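# Place the red bottle upright inside the gift bag

## Task

Get the red bottle inside the gift bag while the bag stays upright, then finish with neither gripper touching the bottle, the packet or the bag.

## Robot and tools

Robot: two arms, left_arm and right_arm, each ending in a parallel two-finger gripper with a wrist camera (cam_left_wrist, cam_right_wrist, both 672x504). In the scene frame the origin sits at table-top height midway between the nominal bases, +z is up, +x points out over the table, and left_arm is on the +y side. Image left and right do not match the arm names. Calibrated bases: left_arm at (-0.029, +0.361, 0) m, right_arm at (-0.053, -0.315, 0) m, each turned slightly about z. A camera stand is fixed behind the arms. Loose objects may occasionally get a small nudge.

Frames: every hand pose, Hand target and wrist-camera pose in a result is given in that arm's own base frame. Fingers point along the gripper's +z axis and close along its y axis. end_effector_position is the spot between the pads, just behind the tips. Reported poses can be off by a few centimetres, worse at long reach.

execute_actions(actions, cameras): actions is a list of actions; each action is a list of up to 15 rows, one row per 1/30 s step, and a short action repeats its final row until step 15. Every row holds 14 numbers in [-1, 1]: left_arm dx, dy, dz, rx, ry, rz, opening, then right_arm in the same order. dx..rz are offsets along the arm's own base axes, measured from the Hand target as it stood when that action began (rows do not add up inside an action, but successive actions and calls do). 1.0 equals 0.6 m or 180 degrees; rx, ry, rz form one rotation vector about the Hand target position. Opening is absolute, not an offset: +1 fully open (pad gap about 87 mm), +0.5 about 59-75 mm, 0 about 31-49 mm, -0.5 about 8-21 mm, -1 shut. Send six zeros to leave an arm's pose alone, but always resend the opening you want, since 0 there is a real command. Images return only if actions is empty or cameras names them (["all"] for all).

move(target, speed, blend, opening_speed, blocking, cameras): target is one 14-number row laid out as above, or a list of up to 15 such rows; every row is an offset from the same starting Hand targets, not from the previous row. speed is the path's top speed in m/s, 0.002 to 2.9 (default 0.25), with turning capped at twice that in rad/s; one value or one per target. blend (metres) rounds corners of a list; 0 stops at each point. opening_speed (per second on the -1..+1 scale, at least 0.2) ramps the fingers. A move is cut off after 10 s. Paths are straight and ignore obstacles and the other arm; faster moves stray more and hit harder. Do not route a path close past an arm's own base, or the elbow may whip round. The result ends with a move: line such as done, off_target, moving, held or fault, plus limits=paced (pose clipped) or limits=held (steps withheld). blocking=false returns after about 0.5 s while the move continues.

wait(seconds 0-3600) lets time pass without new commands. stop brakes a running move. zoom_image(camera, region [x0, y0, x1, y1] in image pixels, at most 504 by 504) enlarges part of a wrist camera's most recent picture. finished_scene(scene 1-3) closes the scene for good; after ending scene 1, make no further call in that reply.

Reading results: Hand target is the last commanded pose after clipping, and later offsets start from it. The gripper frequently stops short of it because of friction or weight, especially far out; if so, send the missing distance as a new offset. The controller limits commanded orientation to within 40 degrees of the measured one each step. Tool commands lists current gripper commands. grip_measured reports the finger position on the command scale; Joint positions give the gripper as 0 (closed) to 1 (open). To hold something, command roughly 0.04 below the grip_measured value read at first contact (up to 0.11 near the ends of the range). Joint torques are raw drive output with offsets and noise; numbers 1-3 wrap at ±28 N m. Joint velocities may be summarised as within noise. Step readings list intermediate gripper positions for execute_actions calls only.

Joint ranges (rad): waist -2.618 to 3.054, shoulder 0 to 3.142, elbow 0 to 3.142 (straight at 2.901), wrist pitch and yaw -1.571 to 1.571, wrist roll -2.094 to 2.094.

Things to avoid: dropping the bottle, releasing it while it still moves, striking the table, bag or fixtures, or shoving hard. Nothing may end up on the floor. Keep the two arms and grippers apart; the clearance check does not guard gripper-to-gripper contact, and a moderate clash can fail the scene. The wrist-camera cable counts as part of the hand, so keep it off objects. Motors warm up when carrying loads, reaching far or pushing against something: a MOTOR HOT line appears at 75 °C, at 90 °C the arm folds and goes idle, and at 100 °C it collapses. To end a push, command the target back behind the gripper.

Each tool is called after "Emit:" as name(argument=value, ...), one argument or row to a line, values as JSON.

## Session

Emit:
execute_actions(
  actions=[],
)

Scene clock: 0.00 s.
left_arm: end_effector_position=(+0.2268, -0.1783, +0.1034) grip_measured=+1.000 end_effector_quat_wxyz=(+0.339, +0.041, +0.896, -0.283) | right_arm: end_effector_position=(+0.3160, +0.0483, +0.1268) grip_measured=+1.000 end_effector_quat_wxyz=(+0.365, +0.298, +0.882, +0.025)
Joint positions: left_arm=[-0.47 0.966 0.535 -0.244 0.214 -0.483 1] | right_arm=[0.246 1.234 0.9 -0.553 0.336 0.779 1]
Joint velocities: within noise
Joint torques (N m): no reading
Motor temperatures (°C): left_arm=[30 37 40 35 26 29 30] | right_arm=[32 39 38 36 29 31 26]
Heat: left arm: 40 °C; right arm: 39 °C.
Hand target: left_arm +0.2303, -0.1801, +0.1105; +0.347, +0.042, +0.892, -0.287 | right_arm +0.3156, +0.0486, +0.1282; +0.364, +0.298, +0.882, +0.026
Tool commands: left_gripper/opening=+1.0 right_gripper/opening=+1.0

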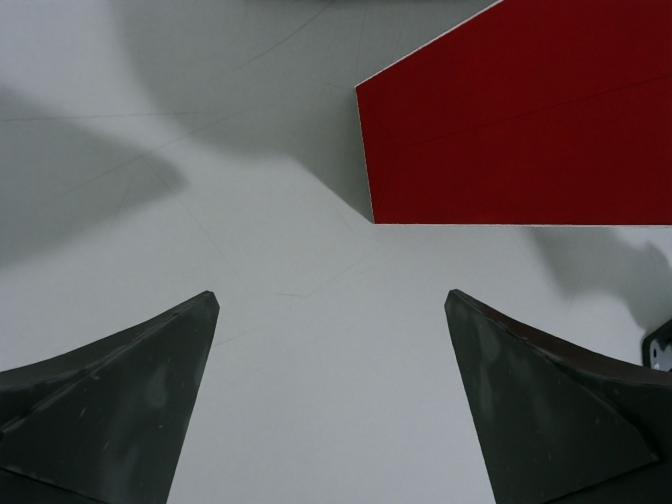

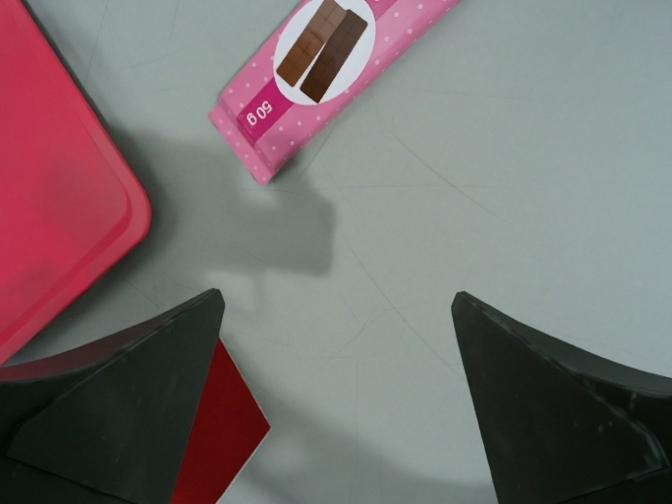

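Emit:
move(
  target=[
    [0,0,0.15,0,0,0,1,0,0,0.15,0,0,0,1],
    [-0.134,0.217,0.366,0.115,-0.256,0.155,1,-0.276,-0.081,0.336,-0.152,-0.243,0.127,1],
  ],
  blend=0.04,
  cameras=["all"],
)

Scene clock: 6.03 s.
left_arm: end_effector_position=(+0.1501, -0.0490, +0.3217) grip_measured=+1.000 end_effector_quat_wxyz=(+0.582, +0.074, +0.806, -0.078) | right_arm: end_effector_position=(+0.1498, -0.0005, +0.3334) grip_measured=+1.000 end_effector_quat_wxyz=(+0.708, +0.005, +0.706, +0.002)
Joint positions: left_arm=[-1.541 0.664 1.328 -1.581 -1.169 -0.918 1] | right_arm=[0.007 0.192 0.937 -0.742 0.012 0.011 1]
Joint torques (N m): left_arm=[0.12 4.72 7.2 0.99 -0.67 -0.16] | right_arm=[-0.4 3.73 3 1.97 -0.16 -0.21]
Heat: left arm: 41 °C; right arm: 39 °C.
Hand target: left_arm +0.1499, -0.0499, +0.3301; +0.708, +0.000, +0.706, +0.000 | right_arm +0.1500, +0.0001, +0.3298; +0.708, +0.001, +0.707, -0.001
Off the commanded pose: left_arm 0.008 m, 22 deg | right_arm 0.004 m, 1 deg.
shoulder posture changed (right arm): the wrist came as close to joint 1's axis as it can, and the arm is now in the other of its two shoulder postures.
joint sent to its limit (left arm) — joint 4 (wrist pitch), lower limit. The joint targets are off in orientation, not in position.
move: off_target (left_arm)
cam_left_wrist: T_world_to_cam=[[-0.19696, -0.97873, 0.05737, -0.04236], [-0.91189, 0.16139, -0.37737, 0.28889], [0.36008, -0.12664, -0.92428, 0.37741]] pos_world=[0.11919, -0.04028, 0.46028]
cam_right_wrist: T_world_to_cam=[[0.02947, -0.99954, -0.00756, -0.00202], [-0.77709, -0.01815, -0.62913, 0.34468], [0.6287, 0.02442, -0.77726, 0.30636]] pos_world=[0.0753, -0.00325, 0.45496]

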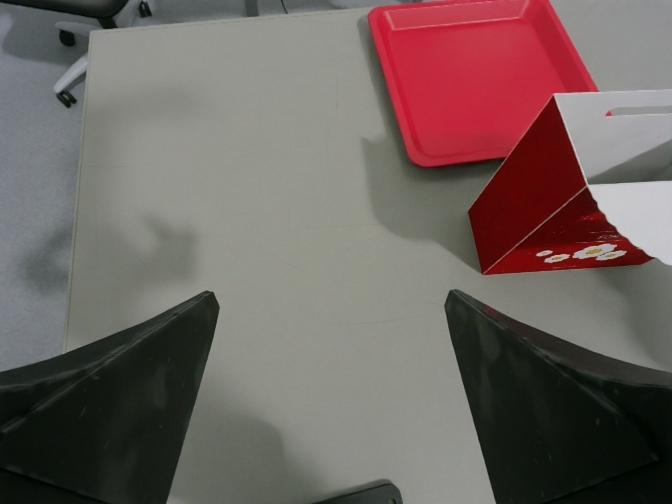

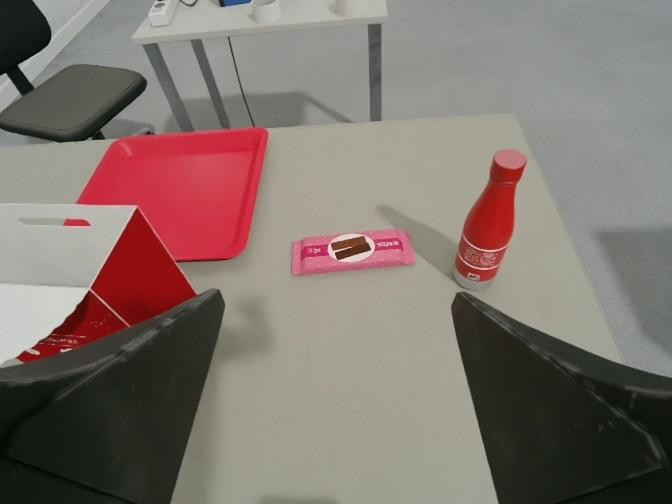

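Emit:
move(
  target=[0.167,-0.467,0,0,0.222,0,1,0.25,-0.233,-0.1,0.0487,0.219,-0.133,1],
  cameras=["all"],
)

Scene clock: 11.97 s.
left_arm: end_effector_position=(+0.2485, -0.3286, +0.3256) grip_measured=+1.000 end_effector_quat_wxyz=(+0.444, +0.022, +0.896, -0.015) | right_arm: end_effector_position=(+0.2994, -0.1409, +0.2651) grip_measured=+1.000 end_effector_quat_wxyz=(+0.413, +0.193, +0.885, -0.092)
Joint positions: left_arm=[-1.175 2.003 2.534 -1.578 -0.796 -0.901 1] | right_arm=[-0.443 1.233 1.378 -0.842 -0.008 -0.01 1]
Joint torques (N m): left_arm=[0.46 -7.9 8.08 0.94 -0.28 -0.11] | right_arm=[0.95 -3.9 8.17 1.55 0.09 0.02]
Heat: left arm: 41 °C; right arm: 39 °C.
Hand target: left_arm +0.2501, -0.3302, +0.3301; +0.424, +0.000, +0.906, +0.000 | right_arm +0.3000, -0.1398, +0.2698; +0.412, +0.197, +0.885, -0.092
Off the commanded pose: left_arm 0.005 m, 4 deg | right_arm 0.005 m, 0 deg.
shoulder posture changed (right arm): the wrist came as close to joint 1's axis as it can, and the arm is now in the other of its two shoulder postures.
joint sent to its limit (left arm) — joint 4 (wrist pitch), lower limit. The joint targets are off in orientation, not in position.
move: off_target (left_arm)
cam_left_wrist: T_world_to_cam=[[-0.0361, -0.99914, 0.02056, -0.33153], [-0.99796, 0.03496, -0.05351, 0.2996], [0.05275, -0.02245, -0.99835, 0.44489]] pos_world=[0.26355, -0.33172, 0.467]
cam_right_wrist: T_world_to_cam=[[-0.3913, -0.92012, -0.016, -0.00787], [-0.92017, 0.39096, 0.02078, 0.34359], [-0.01286, 0.02286, -0.99966, 0.41338]] pos_world=[0.3184, -0.15101, 0.40597]

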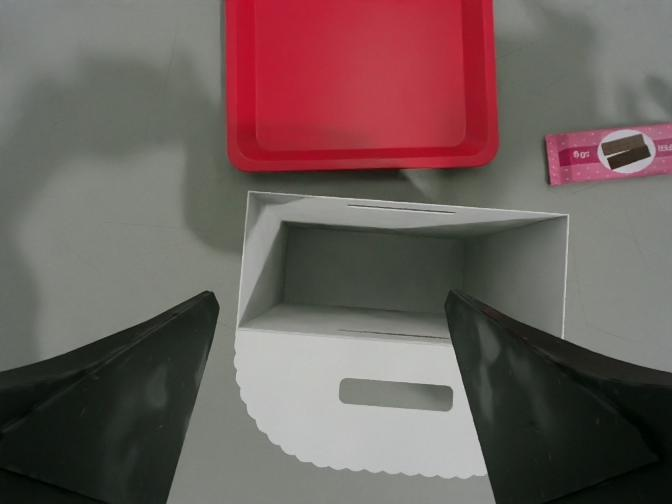

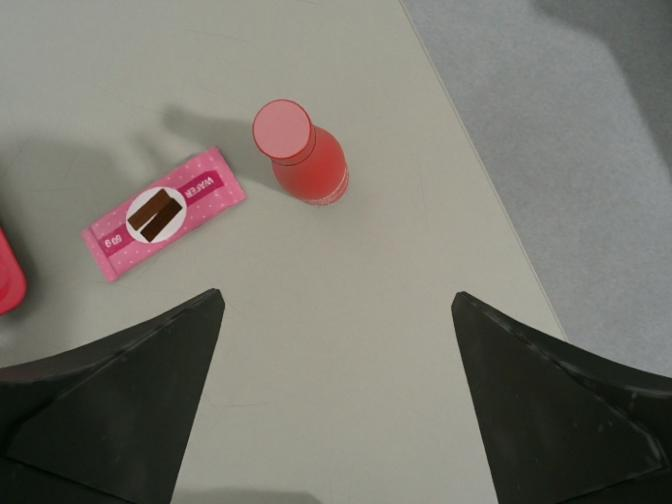

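Emit:
move(
  target=[-0.083,0.6,0,0,0,0,1,0.0867,0.0097,-0.0847,0.0213,0.051,0.0283,1],
  cameras=["cam_right_wrist"],
)

Scene clock: 19.13 s.
left_arm: end_effector_position=(+0.1990, +0.0301, +0.3231) grip_measured=+1.000 end_effector_quat_wxyz=(+0.416, -0.008, +0.910, +0.000) | right_arm: end_effector_position=(+0.3494, -0.1366, +0.2154) grip_measured=+1.000 end_effector_quat_wxyz=(+0.338, +0.169, +0.924, -0.063)
Joint positions: left_arm=[0.305 0.981 1.571 -1.326 0.222 0.188 1] | right_arm=[-0.375 1.495 1.479 -0.854 -0.007 -0.01 1]
Joint torques (N m): left_arm=[0.38 0.65 7.76 1.42 0.31 0.16] | right_arm=[0.98 -5.97 8.14 1.35 -0.14 -0.18]
Heat: left arm: 41 °C; right arm: 41 °C.
Hand target: left_arm +0.2003, +0.0298, +0.3302; +0.424, +0.000, +0.906, +0.000 | right_arm +0.3520, -0.1339, +0.2190; +0.337, +0.163, +0.925, -0.059
Off the commanded pose: left_arm 0.007 m, 1 deg | right_arm 0.005 m, 1 deg.
move: done
cam_right_wrist: T_world_to_cam=[[-0.33153, -0.94319, -0.02212, -0.0078], [-0.92736, 0.32148, 0.19144, 0.34516], [-0.17345, 0.08398, -0.98125, 0.42472]] pos_world=[0.39117, -0.15399, 0.35051]

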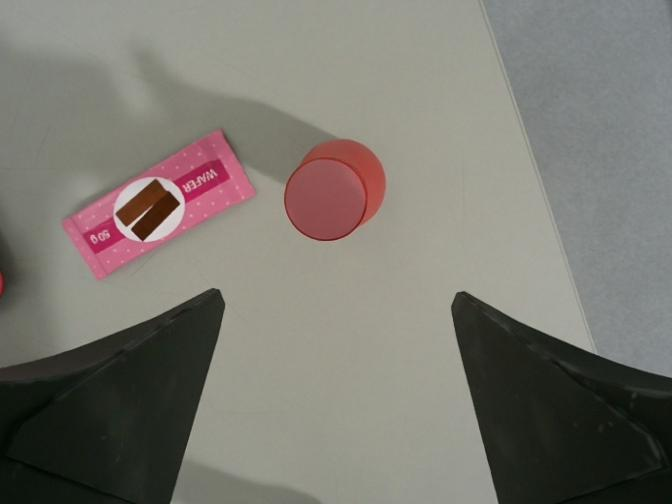

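Emit:
move(
  target=[0,0,0,0,0,0,1,0.0583,-0.0125,-0.0817,0,0,0,1],
  cameras=["cam_right_wrist"],
)

Emit:
move(
  target=[0,0,0,0,0,0,1,0,0,0,0,0,0,-0.4],
  opening_speed=1.0,
  cameras=["cam_right_wrist"],
)

Scene clock: 20.87 s.
left_arm: end_effector_position=(+0.1990, +0.0300, +0.3231) grip_measured=+1.000 end_effector_quat_wxyz=(+0.416, -0.008, +0.910, +0.000) | right_arm: end_effector_position=(+0.3861, -0.1432, +0.1735) grip_measured=+1.000 end_effector_quat_wxyz=(+0.340, +0.161, +0.925, -0.060)
Joint positions: left_arm=[0.305 0.981 1.571 -1.326 0.223 0.189 1] | right_arm=[-0.357 1.609 1.421 -0.679 -0.007 -0.01 1]
Joint torques (N m): left_arm=[0.46 0.96 7.84 1.41 0.33 0.21] | right_arm=[1.05 -7.94 5.79 1.62 0 -0.03]
Heat: left arm: 42 °C; right arm: 41 °C.
Hand target: left_arm +0.2003, +0.0298, +0.3302; +0.424, +0.000, +0.906, +0.000 | right_arm +0.3870, -0.1414, +0.1699; +0.337, +0.163, +0.925, -0.059
Off the commanded pose: left_arm 0.007 m, 1 deg | right_arm 0.004 m, 0 deg.
move: done
cam_right_wrist: T_world_to_cam=[[-0.31481, -0.9489, -0.02201, -0.01017], [-0.93348, 0.30532, 0.18815, 0.39001], [-0.17181, 0.07978, -0.98189, 0.38947]] pos_world=[0.42778, -0.1598, 0.30881]

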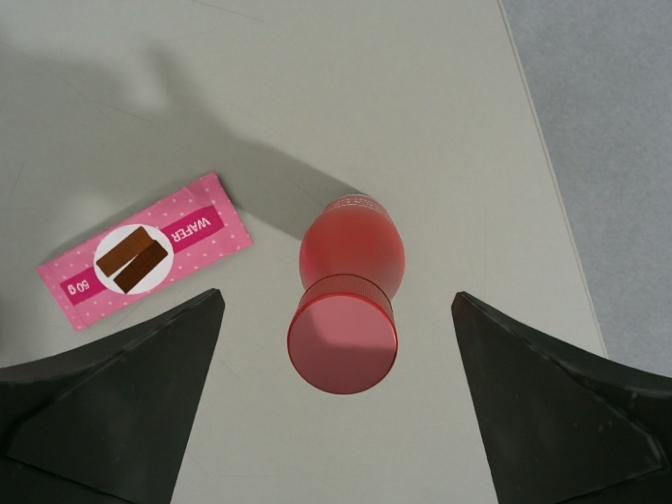

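Scene clock: 22.47 s.
left_arm: end_effector_position=(+0.1990, +0.0300, +0.3231) grip_measured=+1.000 end_effector_quat_wxyz=(+0.416, -0.008, +0.910, +0.000) | right_arm: end_effector_position=(+0.3867, -0.1457, +0.1744) grip_measured=-0.138 end_effector_quat_wxyz=(+0.342, +0.163, +0.923, -0.066)
Joint positions: left_arm=[0.305 0.981 1.571 -1.326 0.223 0.189 1] | right_arm=[-0.357 1.609 1.421 -0.672 0.005 -0.01 0.431]
Joint torques (N m): left_arm=[0.57 0.88 7.66 1.45 0.32 0.21] | right_arm=[0.88 -7.77 6.06 1.44 -0.15 -0.05]
Heat: left arm: 42 °C; right arm: 41 °C.
Hand target: left_arm +0.2003, +0.0298, +0.3302; +0.424, +0.000, +0.906, +0.000 | right_arm +0.3870, -0.1414, +0.1699; +0.337, +0.163, +0.925, -0.060
Off the commanded pose: left_arm 0.007 m, 1 deg | right_arm 0.006 m, 1 deg.
move: done
cam_right_wrist: T_world_to_cam=[[-0.32206, -0.94663, -0.01282, -0.01074], [-0.93163, 0.31449, 0.18212, 0.39284], [-0.16836, 0.0706, -0.98319, 0.38822]] pos_world=[0.42788, -0.16112, 0.31001]

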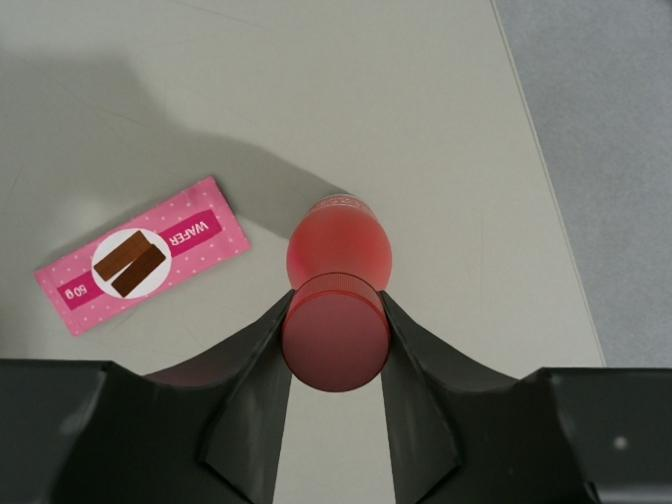

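Emit:
move(
  target=[
    [0,0,0,0,0,0,1,0,0,0.4,0,0,0,-0.4],
    [0,0,0,0,0,0,1,-0.145,0.769,0.4,0,0,0.5,-0.4],
  ],
  cameras=["all"],
  blend=[0.05,0],
)

Scene clock: 27.90 s.
left_arm: end_effector_position=(+0.1990, +0.0300, +0.3231) grip_measured=+1.000 end_effector_quat_wxyz=(+0.416, -0.008, +0.910, +0.000) | right_arm: end_effector_position=(+0.2958, +0.3116, +0.3907) grip_measured=-0.138 end_effector_quat_wxyz=(+0.399, -0.489, +0.743, +0.224)
Joint positions: left_arm=[0.305 0.981 1.571 -1.326 0.223 0.189 1] | right_arm=[0.716 2.018 2.837 -1.474 -0.304 -0.298 0.431]
Joint torques (N m): left_arm=[0.61 0.76 7.76 1.43 0.34 0.18] | right_arm=[0.32 -9.61 6.23 2.29 -0.38 -0.26]
Heat: left arm: 42 °C; right arm: 41 °C.
Hand target: left_arm +0.2003, +0.0298, +0.3302; +0.424, +0.000, +0.906, +0.000 | right_arm +0.3000, +0.3199, +0.4101; +0.281, -0.539, +0.770, +0.196
Off the commanded pose: left_arm 0.007 m, 1 deg | right_arm 0.021 m, 15 deg.
elbow stopped short (right arm): the move would have taken joint 3 (elbow) straighter than the controller allows.
move: off_target (right_arm)
cam_left_wrist: T_world_to_cam=[[0.03151, -0.99934, 0.0182, 0.01226], [-0.99946, -0.03134, 0.00958, 0.21943], [-0.009, -0.01849, -0.99979, 0.46557]] pos_world=[0.22312, 0.02774, 0.46315]
cam_right_wrist: T_world_to_cam=[[0.91773, -0.39503, 0.04141, -0.1642], [-0.39277, -0.91808, -0.05345, 0.44165], [0.05914, 0.03279, -0.99771, 0.50334]] pos_world=[0.29439, 0.3241, 0.5326]

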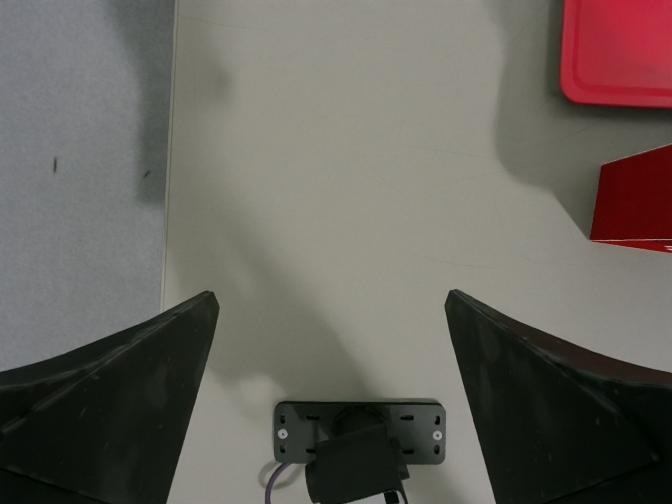

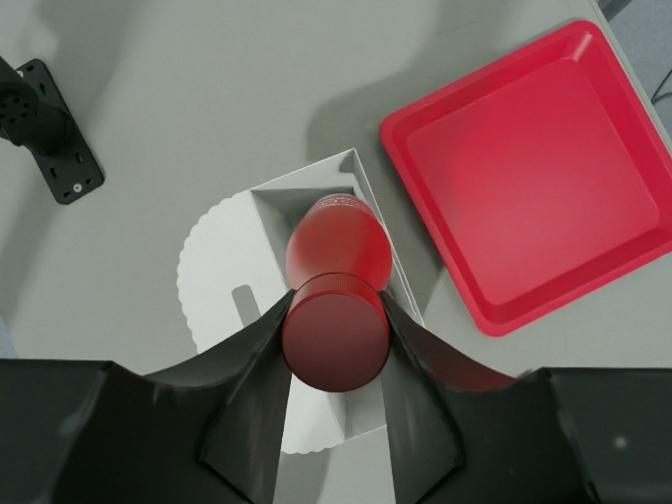

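Emit:
move(
  target=[
    [0,0,0,0,0,0,1,-0.018,0,-0.06,0,0,0,-0.4],
    [0,0,0,0,0,0,1,-0.008,-0.01,-0.2,0,0,0,-0.4],
  ],
  cameras=["cam_right_wrist"],
  speed=0.15,
  blend=[0.02,0],
)

Scene clock: 32.03 s.
left_arm: end_effector_position=(+0.1990, +0.0300, +0.3231) grip_measured=+1.000 end_effector_quat_wxyz=(+0.416, -0.008, +0.910, +0.000) | right_arm: end_effector_position=(+0.2940, +0.3137, +0.2768) grip_measured=-0.138 end_effector_quat_wxyz=(+0.258, -0.542, +0.778, +0.188)
Joint positions: left_arm=[0.305 0.981 1.571 -1.326 0.223 0.189 1] | right_arm=[0.734 1.949 2.318 -1.354 -0.297 -0.393 0.431]
Joint torques (N m): left_arm=[0.58 0.83 7.83 1.41 0.31 0.15] | right_arm=[-0.64 -12.94 4.96 1.65 -0.38 -0.12]
Heat: left arm: 43 °C; right arm: 42 °C.
Hand target: left_arm +0.2003, +0.0298, +0.3302; +0.424, +0.000, +0.906, +0.000 | right_arm +0.2951, +0.3139, +0.2900; +0.281, -0.539, +0.770, +0.196
Off the commanded pose: left_arm 0.007 m, 1 deg | right_arm 0.013 m, 3 deg.
elbow stopped short (right arm): the move would have taken joint 3 (elbow) straighter than the controller allows.
move: off_target (right_arm)
cam_right_wrist: T_world_to_cam=[[0.94667, -0.31991, -0.03842, -0.16699], [-0.3018, -0.92216, 0.24194, 0.32962], [-0.11283, -0.21745, -0.96953, 0.51107]] pos_world=[0.31522, 0.36167, 0.40933]

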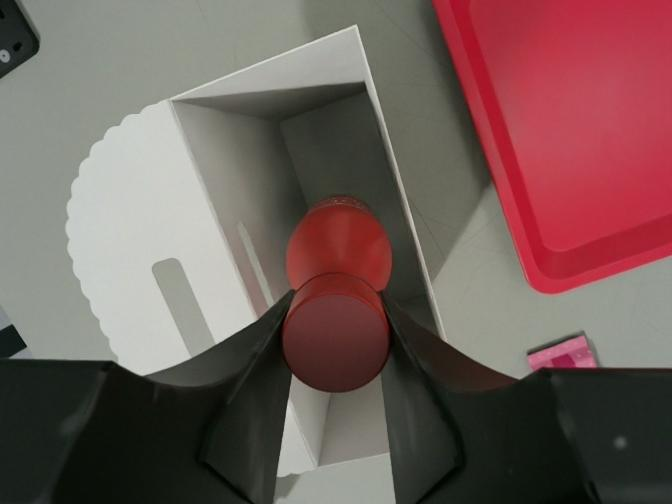

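Emit:
move(
  target=[0,0,0,0,0,0,1,0,0.003,-0.203,0,0,0,-0.4],
  cameras=["cam_right_wrist"],
  speed=0.12,
)

Scene clock: 34.03 s.
left_arm: end_effector_position=(+0.1990, +0.0300, +0.3231) grip_measured=+1.000 end_effector_quat_wxyz=(+0.416, -0.008, +0.910, +0.000) | right_arm: end_effector_position=(+0.2955, +0.3213, +0.1761) grip_measured=-0.138 end_effector_quat_wxyz=(+0.288, -0.541, +0.763, +0.205)
Joint positions: left_arm=[0.305 0.981 1.571 -1.326 0.223 0.189 1] | right_arm=[0.733 1.737 1.576 -0.752 -0.325 -0.388 0.431]
Joint torques (N m): left_arm=[0.62 0.8 7.9 1.42 0.32 0.19] | right_arm=[0.05 -9.94 4.56 1.46 -0.06 -0.15]
Heat: left arm: 43 °C; right arm: 42 °C.
Hand target: left_arm +0.2003, +0.0298, +0.3302; +0.424, +0.000, +0.906, +0.000 | right_arm +0.2952, +0.3156, +0.1682; +0.281, -0.539, +0.770, +0.196
Off the commanded pose: left_arm 0.007 m, 1 deg | right_arm 0.010 m, 2 deg.
move: done
cam_right_wrist: T_world_to_cam=[[0.95132, -0.30716, -0.0254, -0.17752], [-0.29864, -0.93903, 0.17041, 0.37852], [-0.07619, -0.15453, -0.98505, 0.387]] pos_world=[0.31141, 0.36072, 0.3122]

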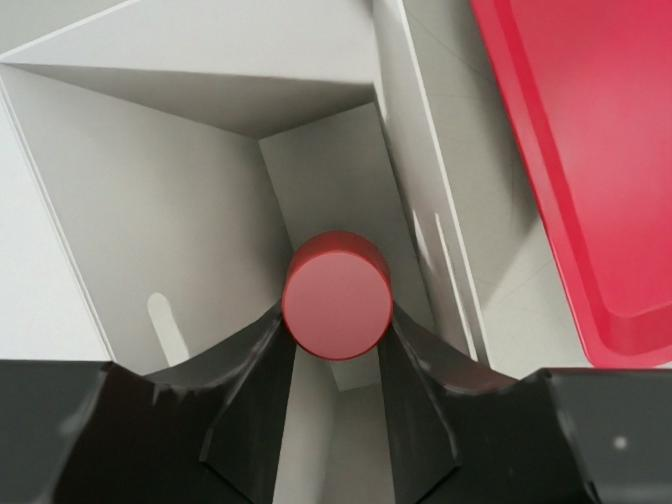

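Emit:
move(
  target=[0,0,0,0,0,0,1,0,0,0,0,0,0,0.25],
  cameras=["cam_right_wrist"],
  opening_speed=1.0,
)

Scene clock: 35.13 s.
left_arm: end_effector_position=(+0.1990, +0.0300, +0.3231) grip_measured=+1.000 end_effector_quat_wxyz=(+0.416, -0.008, +0.910, +0.000) | right_arm: end_effector_position=(+0.2971, +0.3211, +0.1755) grip_measured=+0.067 end_effector_quat_wxyz=(+0.291, -0.540, +0.763, +0.202)
Joint positions: left_arm=[0.305 0.981 1.571 -1.326 0.223 0.189 1] | right_arm=[0.733 1.736 1.572 -0.744 -0.317 -0.389 0.533]
Joint torques (N m): left_arm=[0.43 0.75 7.86 1.4 0.28 0.21] | right_arm=[-0.16 -9.66 4.93 1.38 -0.21 -0.14]
Heat: left arm: 43 °C; right arm: 42 °C.
Hand target: left_arm +0.2003, +0.0298, +0.3302; +0.424, +0.000, +0.906, +0.000 | right_arm +0.2953, +0.3157, +0.1682; +0.281, -0.539, +0.770, +0.196
Off the commanded pose: left_arm 0.007 m, 1 deg | right_arm 0.009 m, 2 deg.
move: done
cam_right_wrist: T_world_to_cam=[[0.95039, -0.31056, -0.01757, -0.17927], [-0.30327, -0.93768, 0.16964, 0.37997], [-0.06916, -0.1559, -0.98535, 0.38485]] pos_world=[0.31222, 0.36061, 0.3116]

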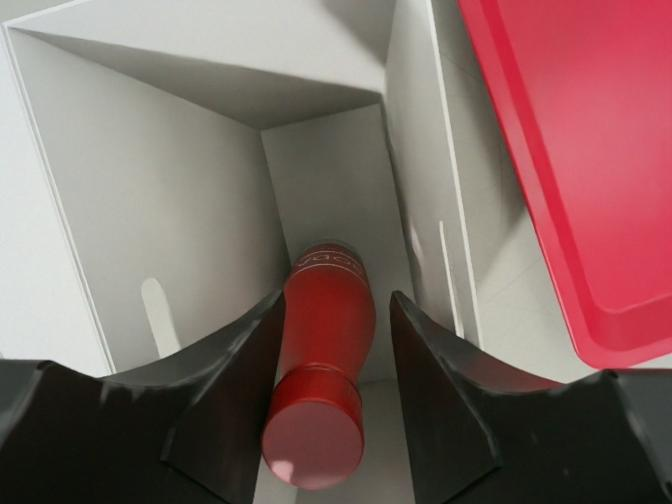

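Emit:
move(
  target=[0,0,0,0,0,0,1,-0.022,0.007,0.006,0,0,0,0.2],
  cameras=["cam_right_wrist"],
  speed=0.05,
)

Scene clock: 36.47 s.
left_arm: end_effector_position=(+0.1990, +0.0300, +0.3231) grip_measured=+1.000 end_effector_quat_wxyz=(+0.416, -0.008, +0.910, +0.000) | right_arm: end_effector_position=(+0.2952, +0.3216, +0.1767) grip_measured=+0.075 end_effector_quat_wxyz=(+0.297, -0.540, +0.764, +0.191)
Joint positions: left_arm=[0.305 0.981 1.571 -1.326 0.223 0.189 1] | right_arm=[0.75 1.723 1.559 -0.733 -0.284 -0.382 0.537]
Joint torques (N m): left_arm=[0.55 0.9 7.73 1.39 0.32 0.19] | right_arm=[1.92 -10.7 4.37 1.25 -0.22 0.11]
Heat: left arm: 43 °C; right arm: 43 °C.
Hand target: left_arm +0.2003, +0.0298, +0.3302; +0.424, +0.000, +0.906, +0.000 | right_arm +0.2820, +0.3199, +0.1717; +0.281, -0.539, +0.770, +0.196
Off the commanded pose: left_arm 0.007 m, 1 deg | right_arm 0.014 m, 2 deg.
move: off_target (right_arm)
cam_right_wrist: T_world_to_cam=[[0.9474, -0.32001, 0.00574, -0.17734], [-0.31618, -0.93296, 0.17212, 0.38145], [-0.04972, -0.16488, -0.98506, 0.38307]] pos_world=[0.30767, 0.36229, 0.31271]

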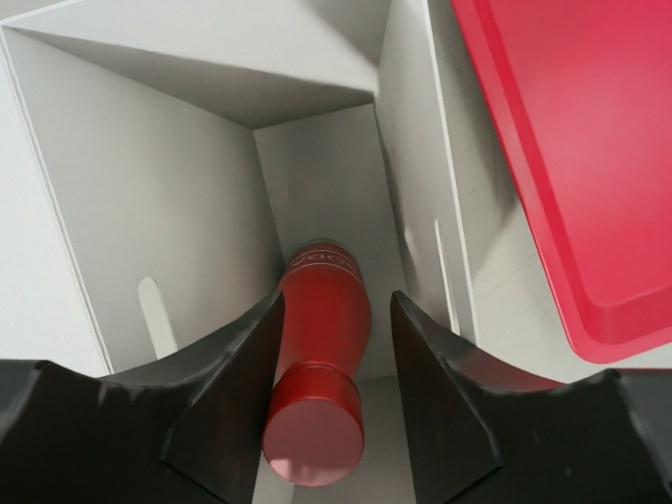

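Emit:
move(
  target=[
    [0,0,0,0,0,0,1,0.018,0,0,0,0,0,0.04],
    [0,0,0,0,0,0,1,0.018,0,0.1,0,0,0,0.04],
  ],
  cameras=["cam_right_wrist"],
  speed=0.06,
)

Scene clock: 39.67 s.
left_arm: end_effector_position=(+0.1990, +0.0300, +0.3231) grip_measured=+1.000 end_effector_quat_wxyz=(+0.416, -0.008, +0.910, +0.000) | right_arm: end_effector_position=(+0.2910, +0.3196, +0.2306) grip_measured=+0.040 end_effector_quat_wxyz=(+0.285, -0.542, +0.767, +0.193)
Joint positions: left_arm=[0.305 0.981 1.571 -1.326 0.223 0.189 1] | right_arm=[0.75 1.772 1.848 -0.997 -0.292 -0.381 0.52]
Joint torques (N m): left_arm=[0.39 0.98 7.87 1.42 0.31 0.14] | right_arm=[-0.02 -8.17 7.83 1.25 -0.28 -0.1]
Heat: left arm: 43 °C; right arm: 43 °C.
Hand target: left_arm +0.2003, +0.0298, +0.3302; +0.424, +0.000, +0.906, +0.000 | right_arm +0.2927, +0.3198, +0.2318; +0.281, -0.539, +0.770, +0.196
Off the commanded pose: left_arm 0.007 m, 1 deg | right_arm 0.002 m, 1 deg.
move: done
cam_right_wrist: T_world_to_cam=[[0.9488, -0.31565, -0.01188, -0.1721], [-0.30774, -0.9322, 0.1905, 0.36213], [-0.07121, -0.17709, -0.98162, 0.44503]] pos_world=[0.30642, 0.36207, 0.36582]

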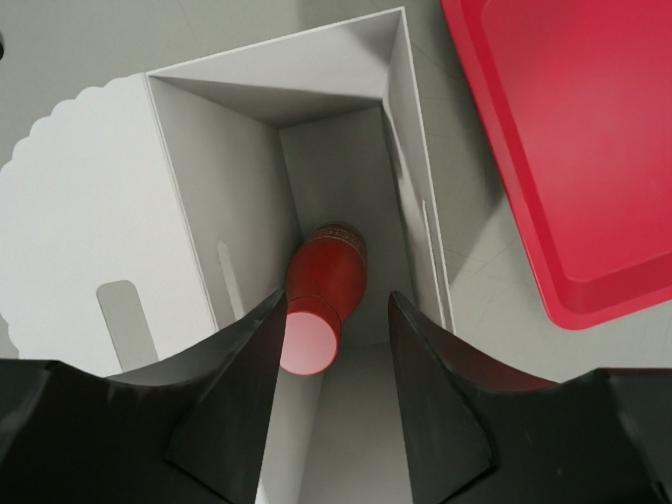

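Emit:
move(
  target=[
    [0,0,0,0,0,0,1,0,0,0.15,0,0,0,0.04],
    [0,0,0,0,0,0,1,-0.05,-0.35,0.15,0,0,-0.3,1],
  ],
  cameras=["all"],
  blend=[0.03,0],
)

Emit:
finished_scene(
  scene=1,
)

Scene clock: 43.37 s.
left_arm: end_effector_position=(+0.1990, +0.0300, +0.3231) grip_measured=+1.000 end_effector_quat_wxyz=(+0.416, -0.008, +0.910, +0.000) | right_arm: end_effector_position=(+0.2677, +0.1157, +0.3261) grip_measured=+1.000 end_effector_quat_wxyz=(+0.348, -0.140, +0.925, +0.054)
Joint positions: left_arm=[0.305 0.981 1.571 -1.326 0.223 0.189 1] | right_arm=[0.449 1.385 1.875 -1.346 0.096 0.114 1]
Joint torques (N m): left_arm=[0.43 0.68 7.91 1.42 0.34 0.17] | right_arm=[-0.43 -5.71 4.14 1.37 0.16 0.04]
Heat: left arm: 44 °C; right arm: 43 °C.
Hand target: left_arm +0.2003, +0.0298, +0.3302; +0.424, +0.000, +0.906, +0.000 | right_arm +0.2628, +0.1099, +0.3218; +0.339, -0.131, +0.930, +0.048
Off the commanded pose: left_arm 0.007 m, 1 deg | right_arm 0.009 m, 2 deg.
move: done
cam_left_wrist: T_world_to_cam=[[0.03151, -0.99934, 0.0182, 0.01226], [-0.99946, -0.03134, 0.00958, 0.21943], [-0.009, -0.01849, -0.99979, 0.46557]] pos_world=[0.22312, 0.02774, 0.46315]
cam_right_wrist: T_world_to_cam=[[0.31989, -0.9471, -0.0258, 0.03272], [-0.9318, -0.31942, 0.17238, 0.24867], [-0.17151, -0.0311, -0.98469, 0.51186]] pos_world=[0.30903, 0.12635, 0.462]

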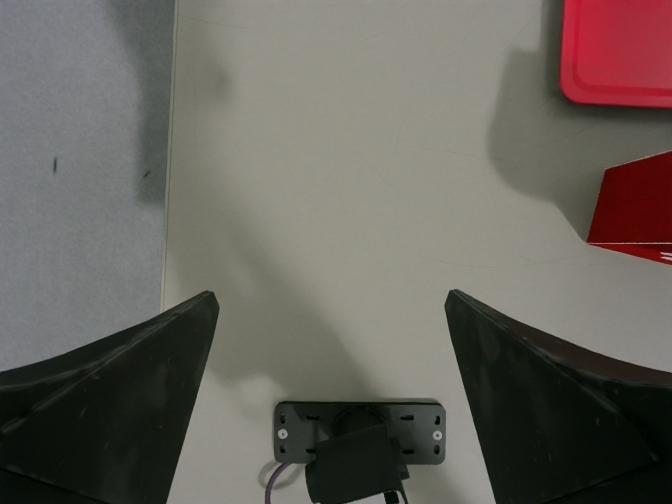

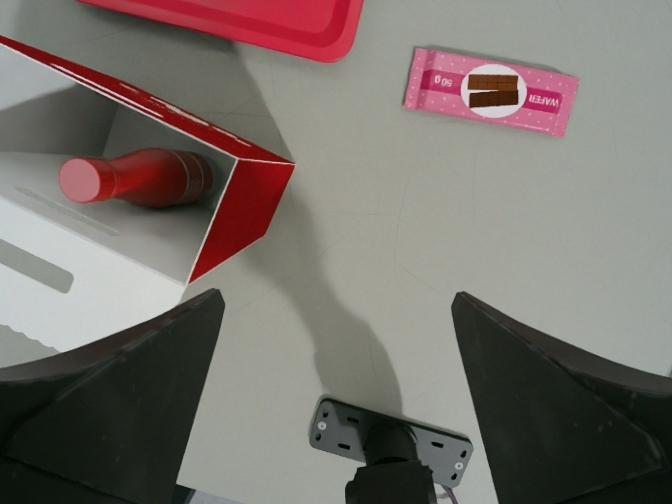

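The scene is finished: the task was done.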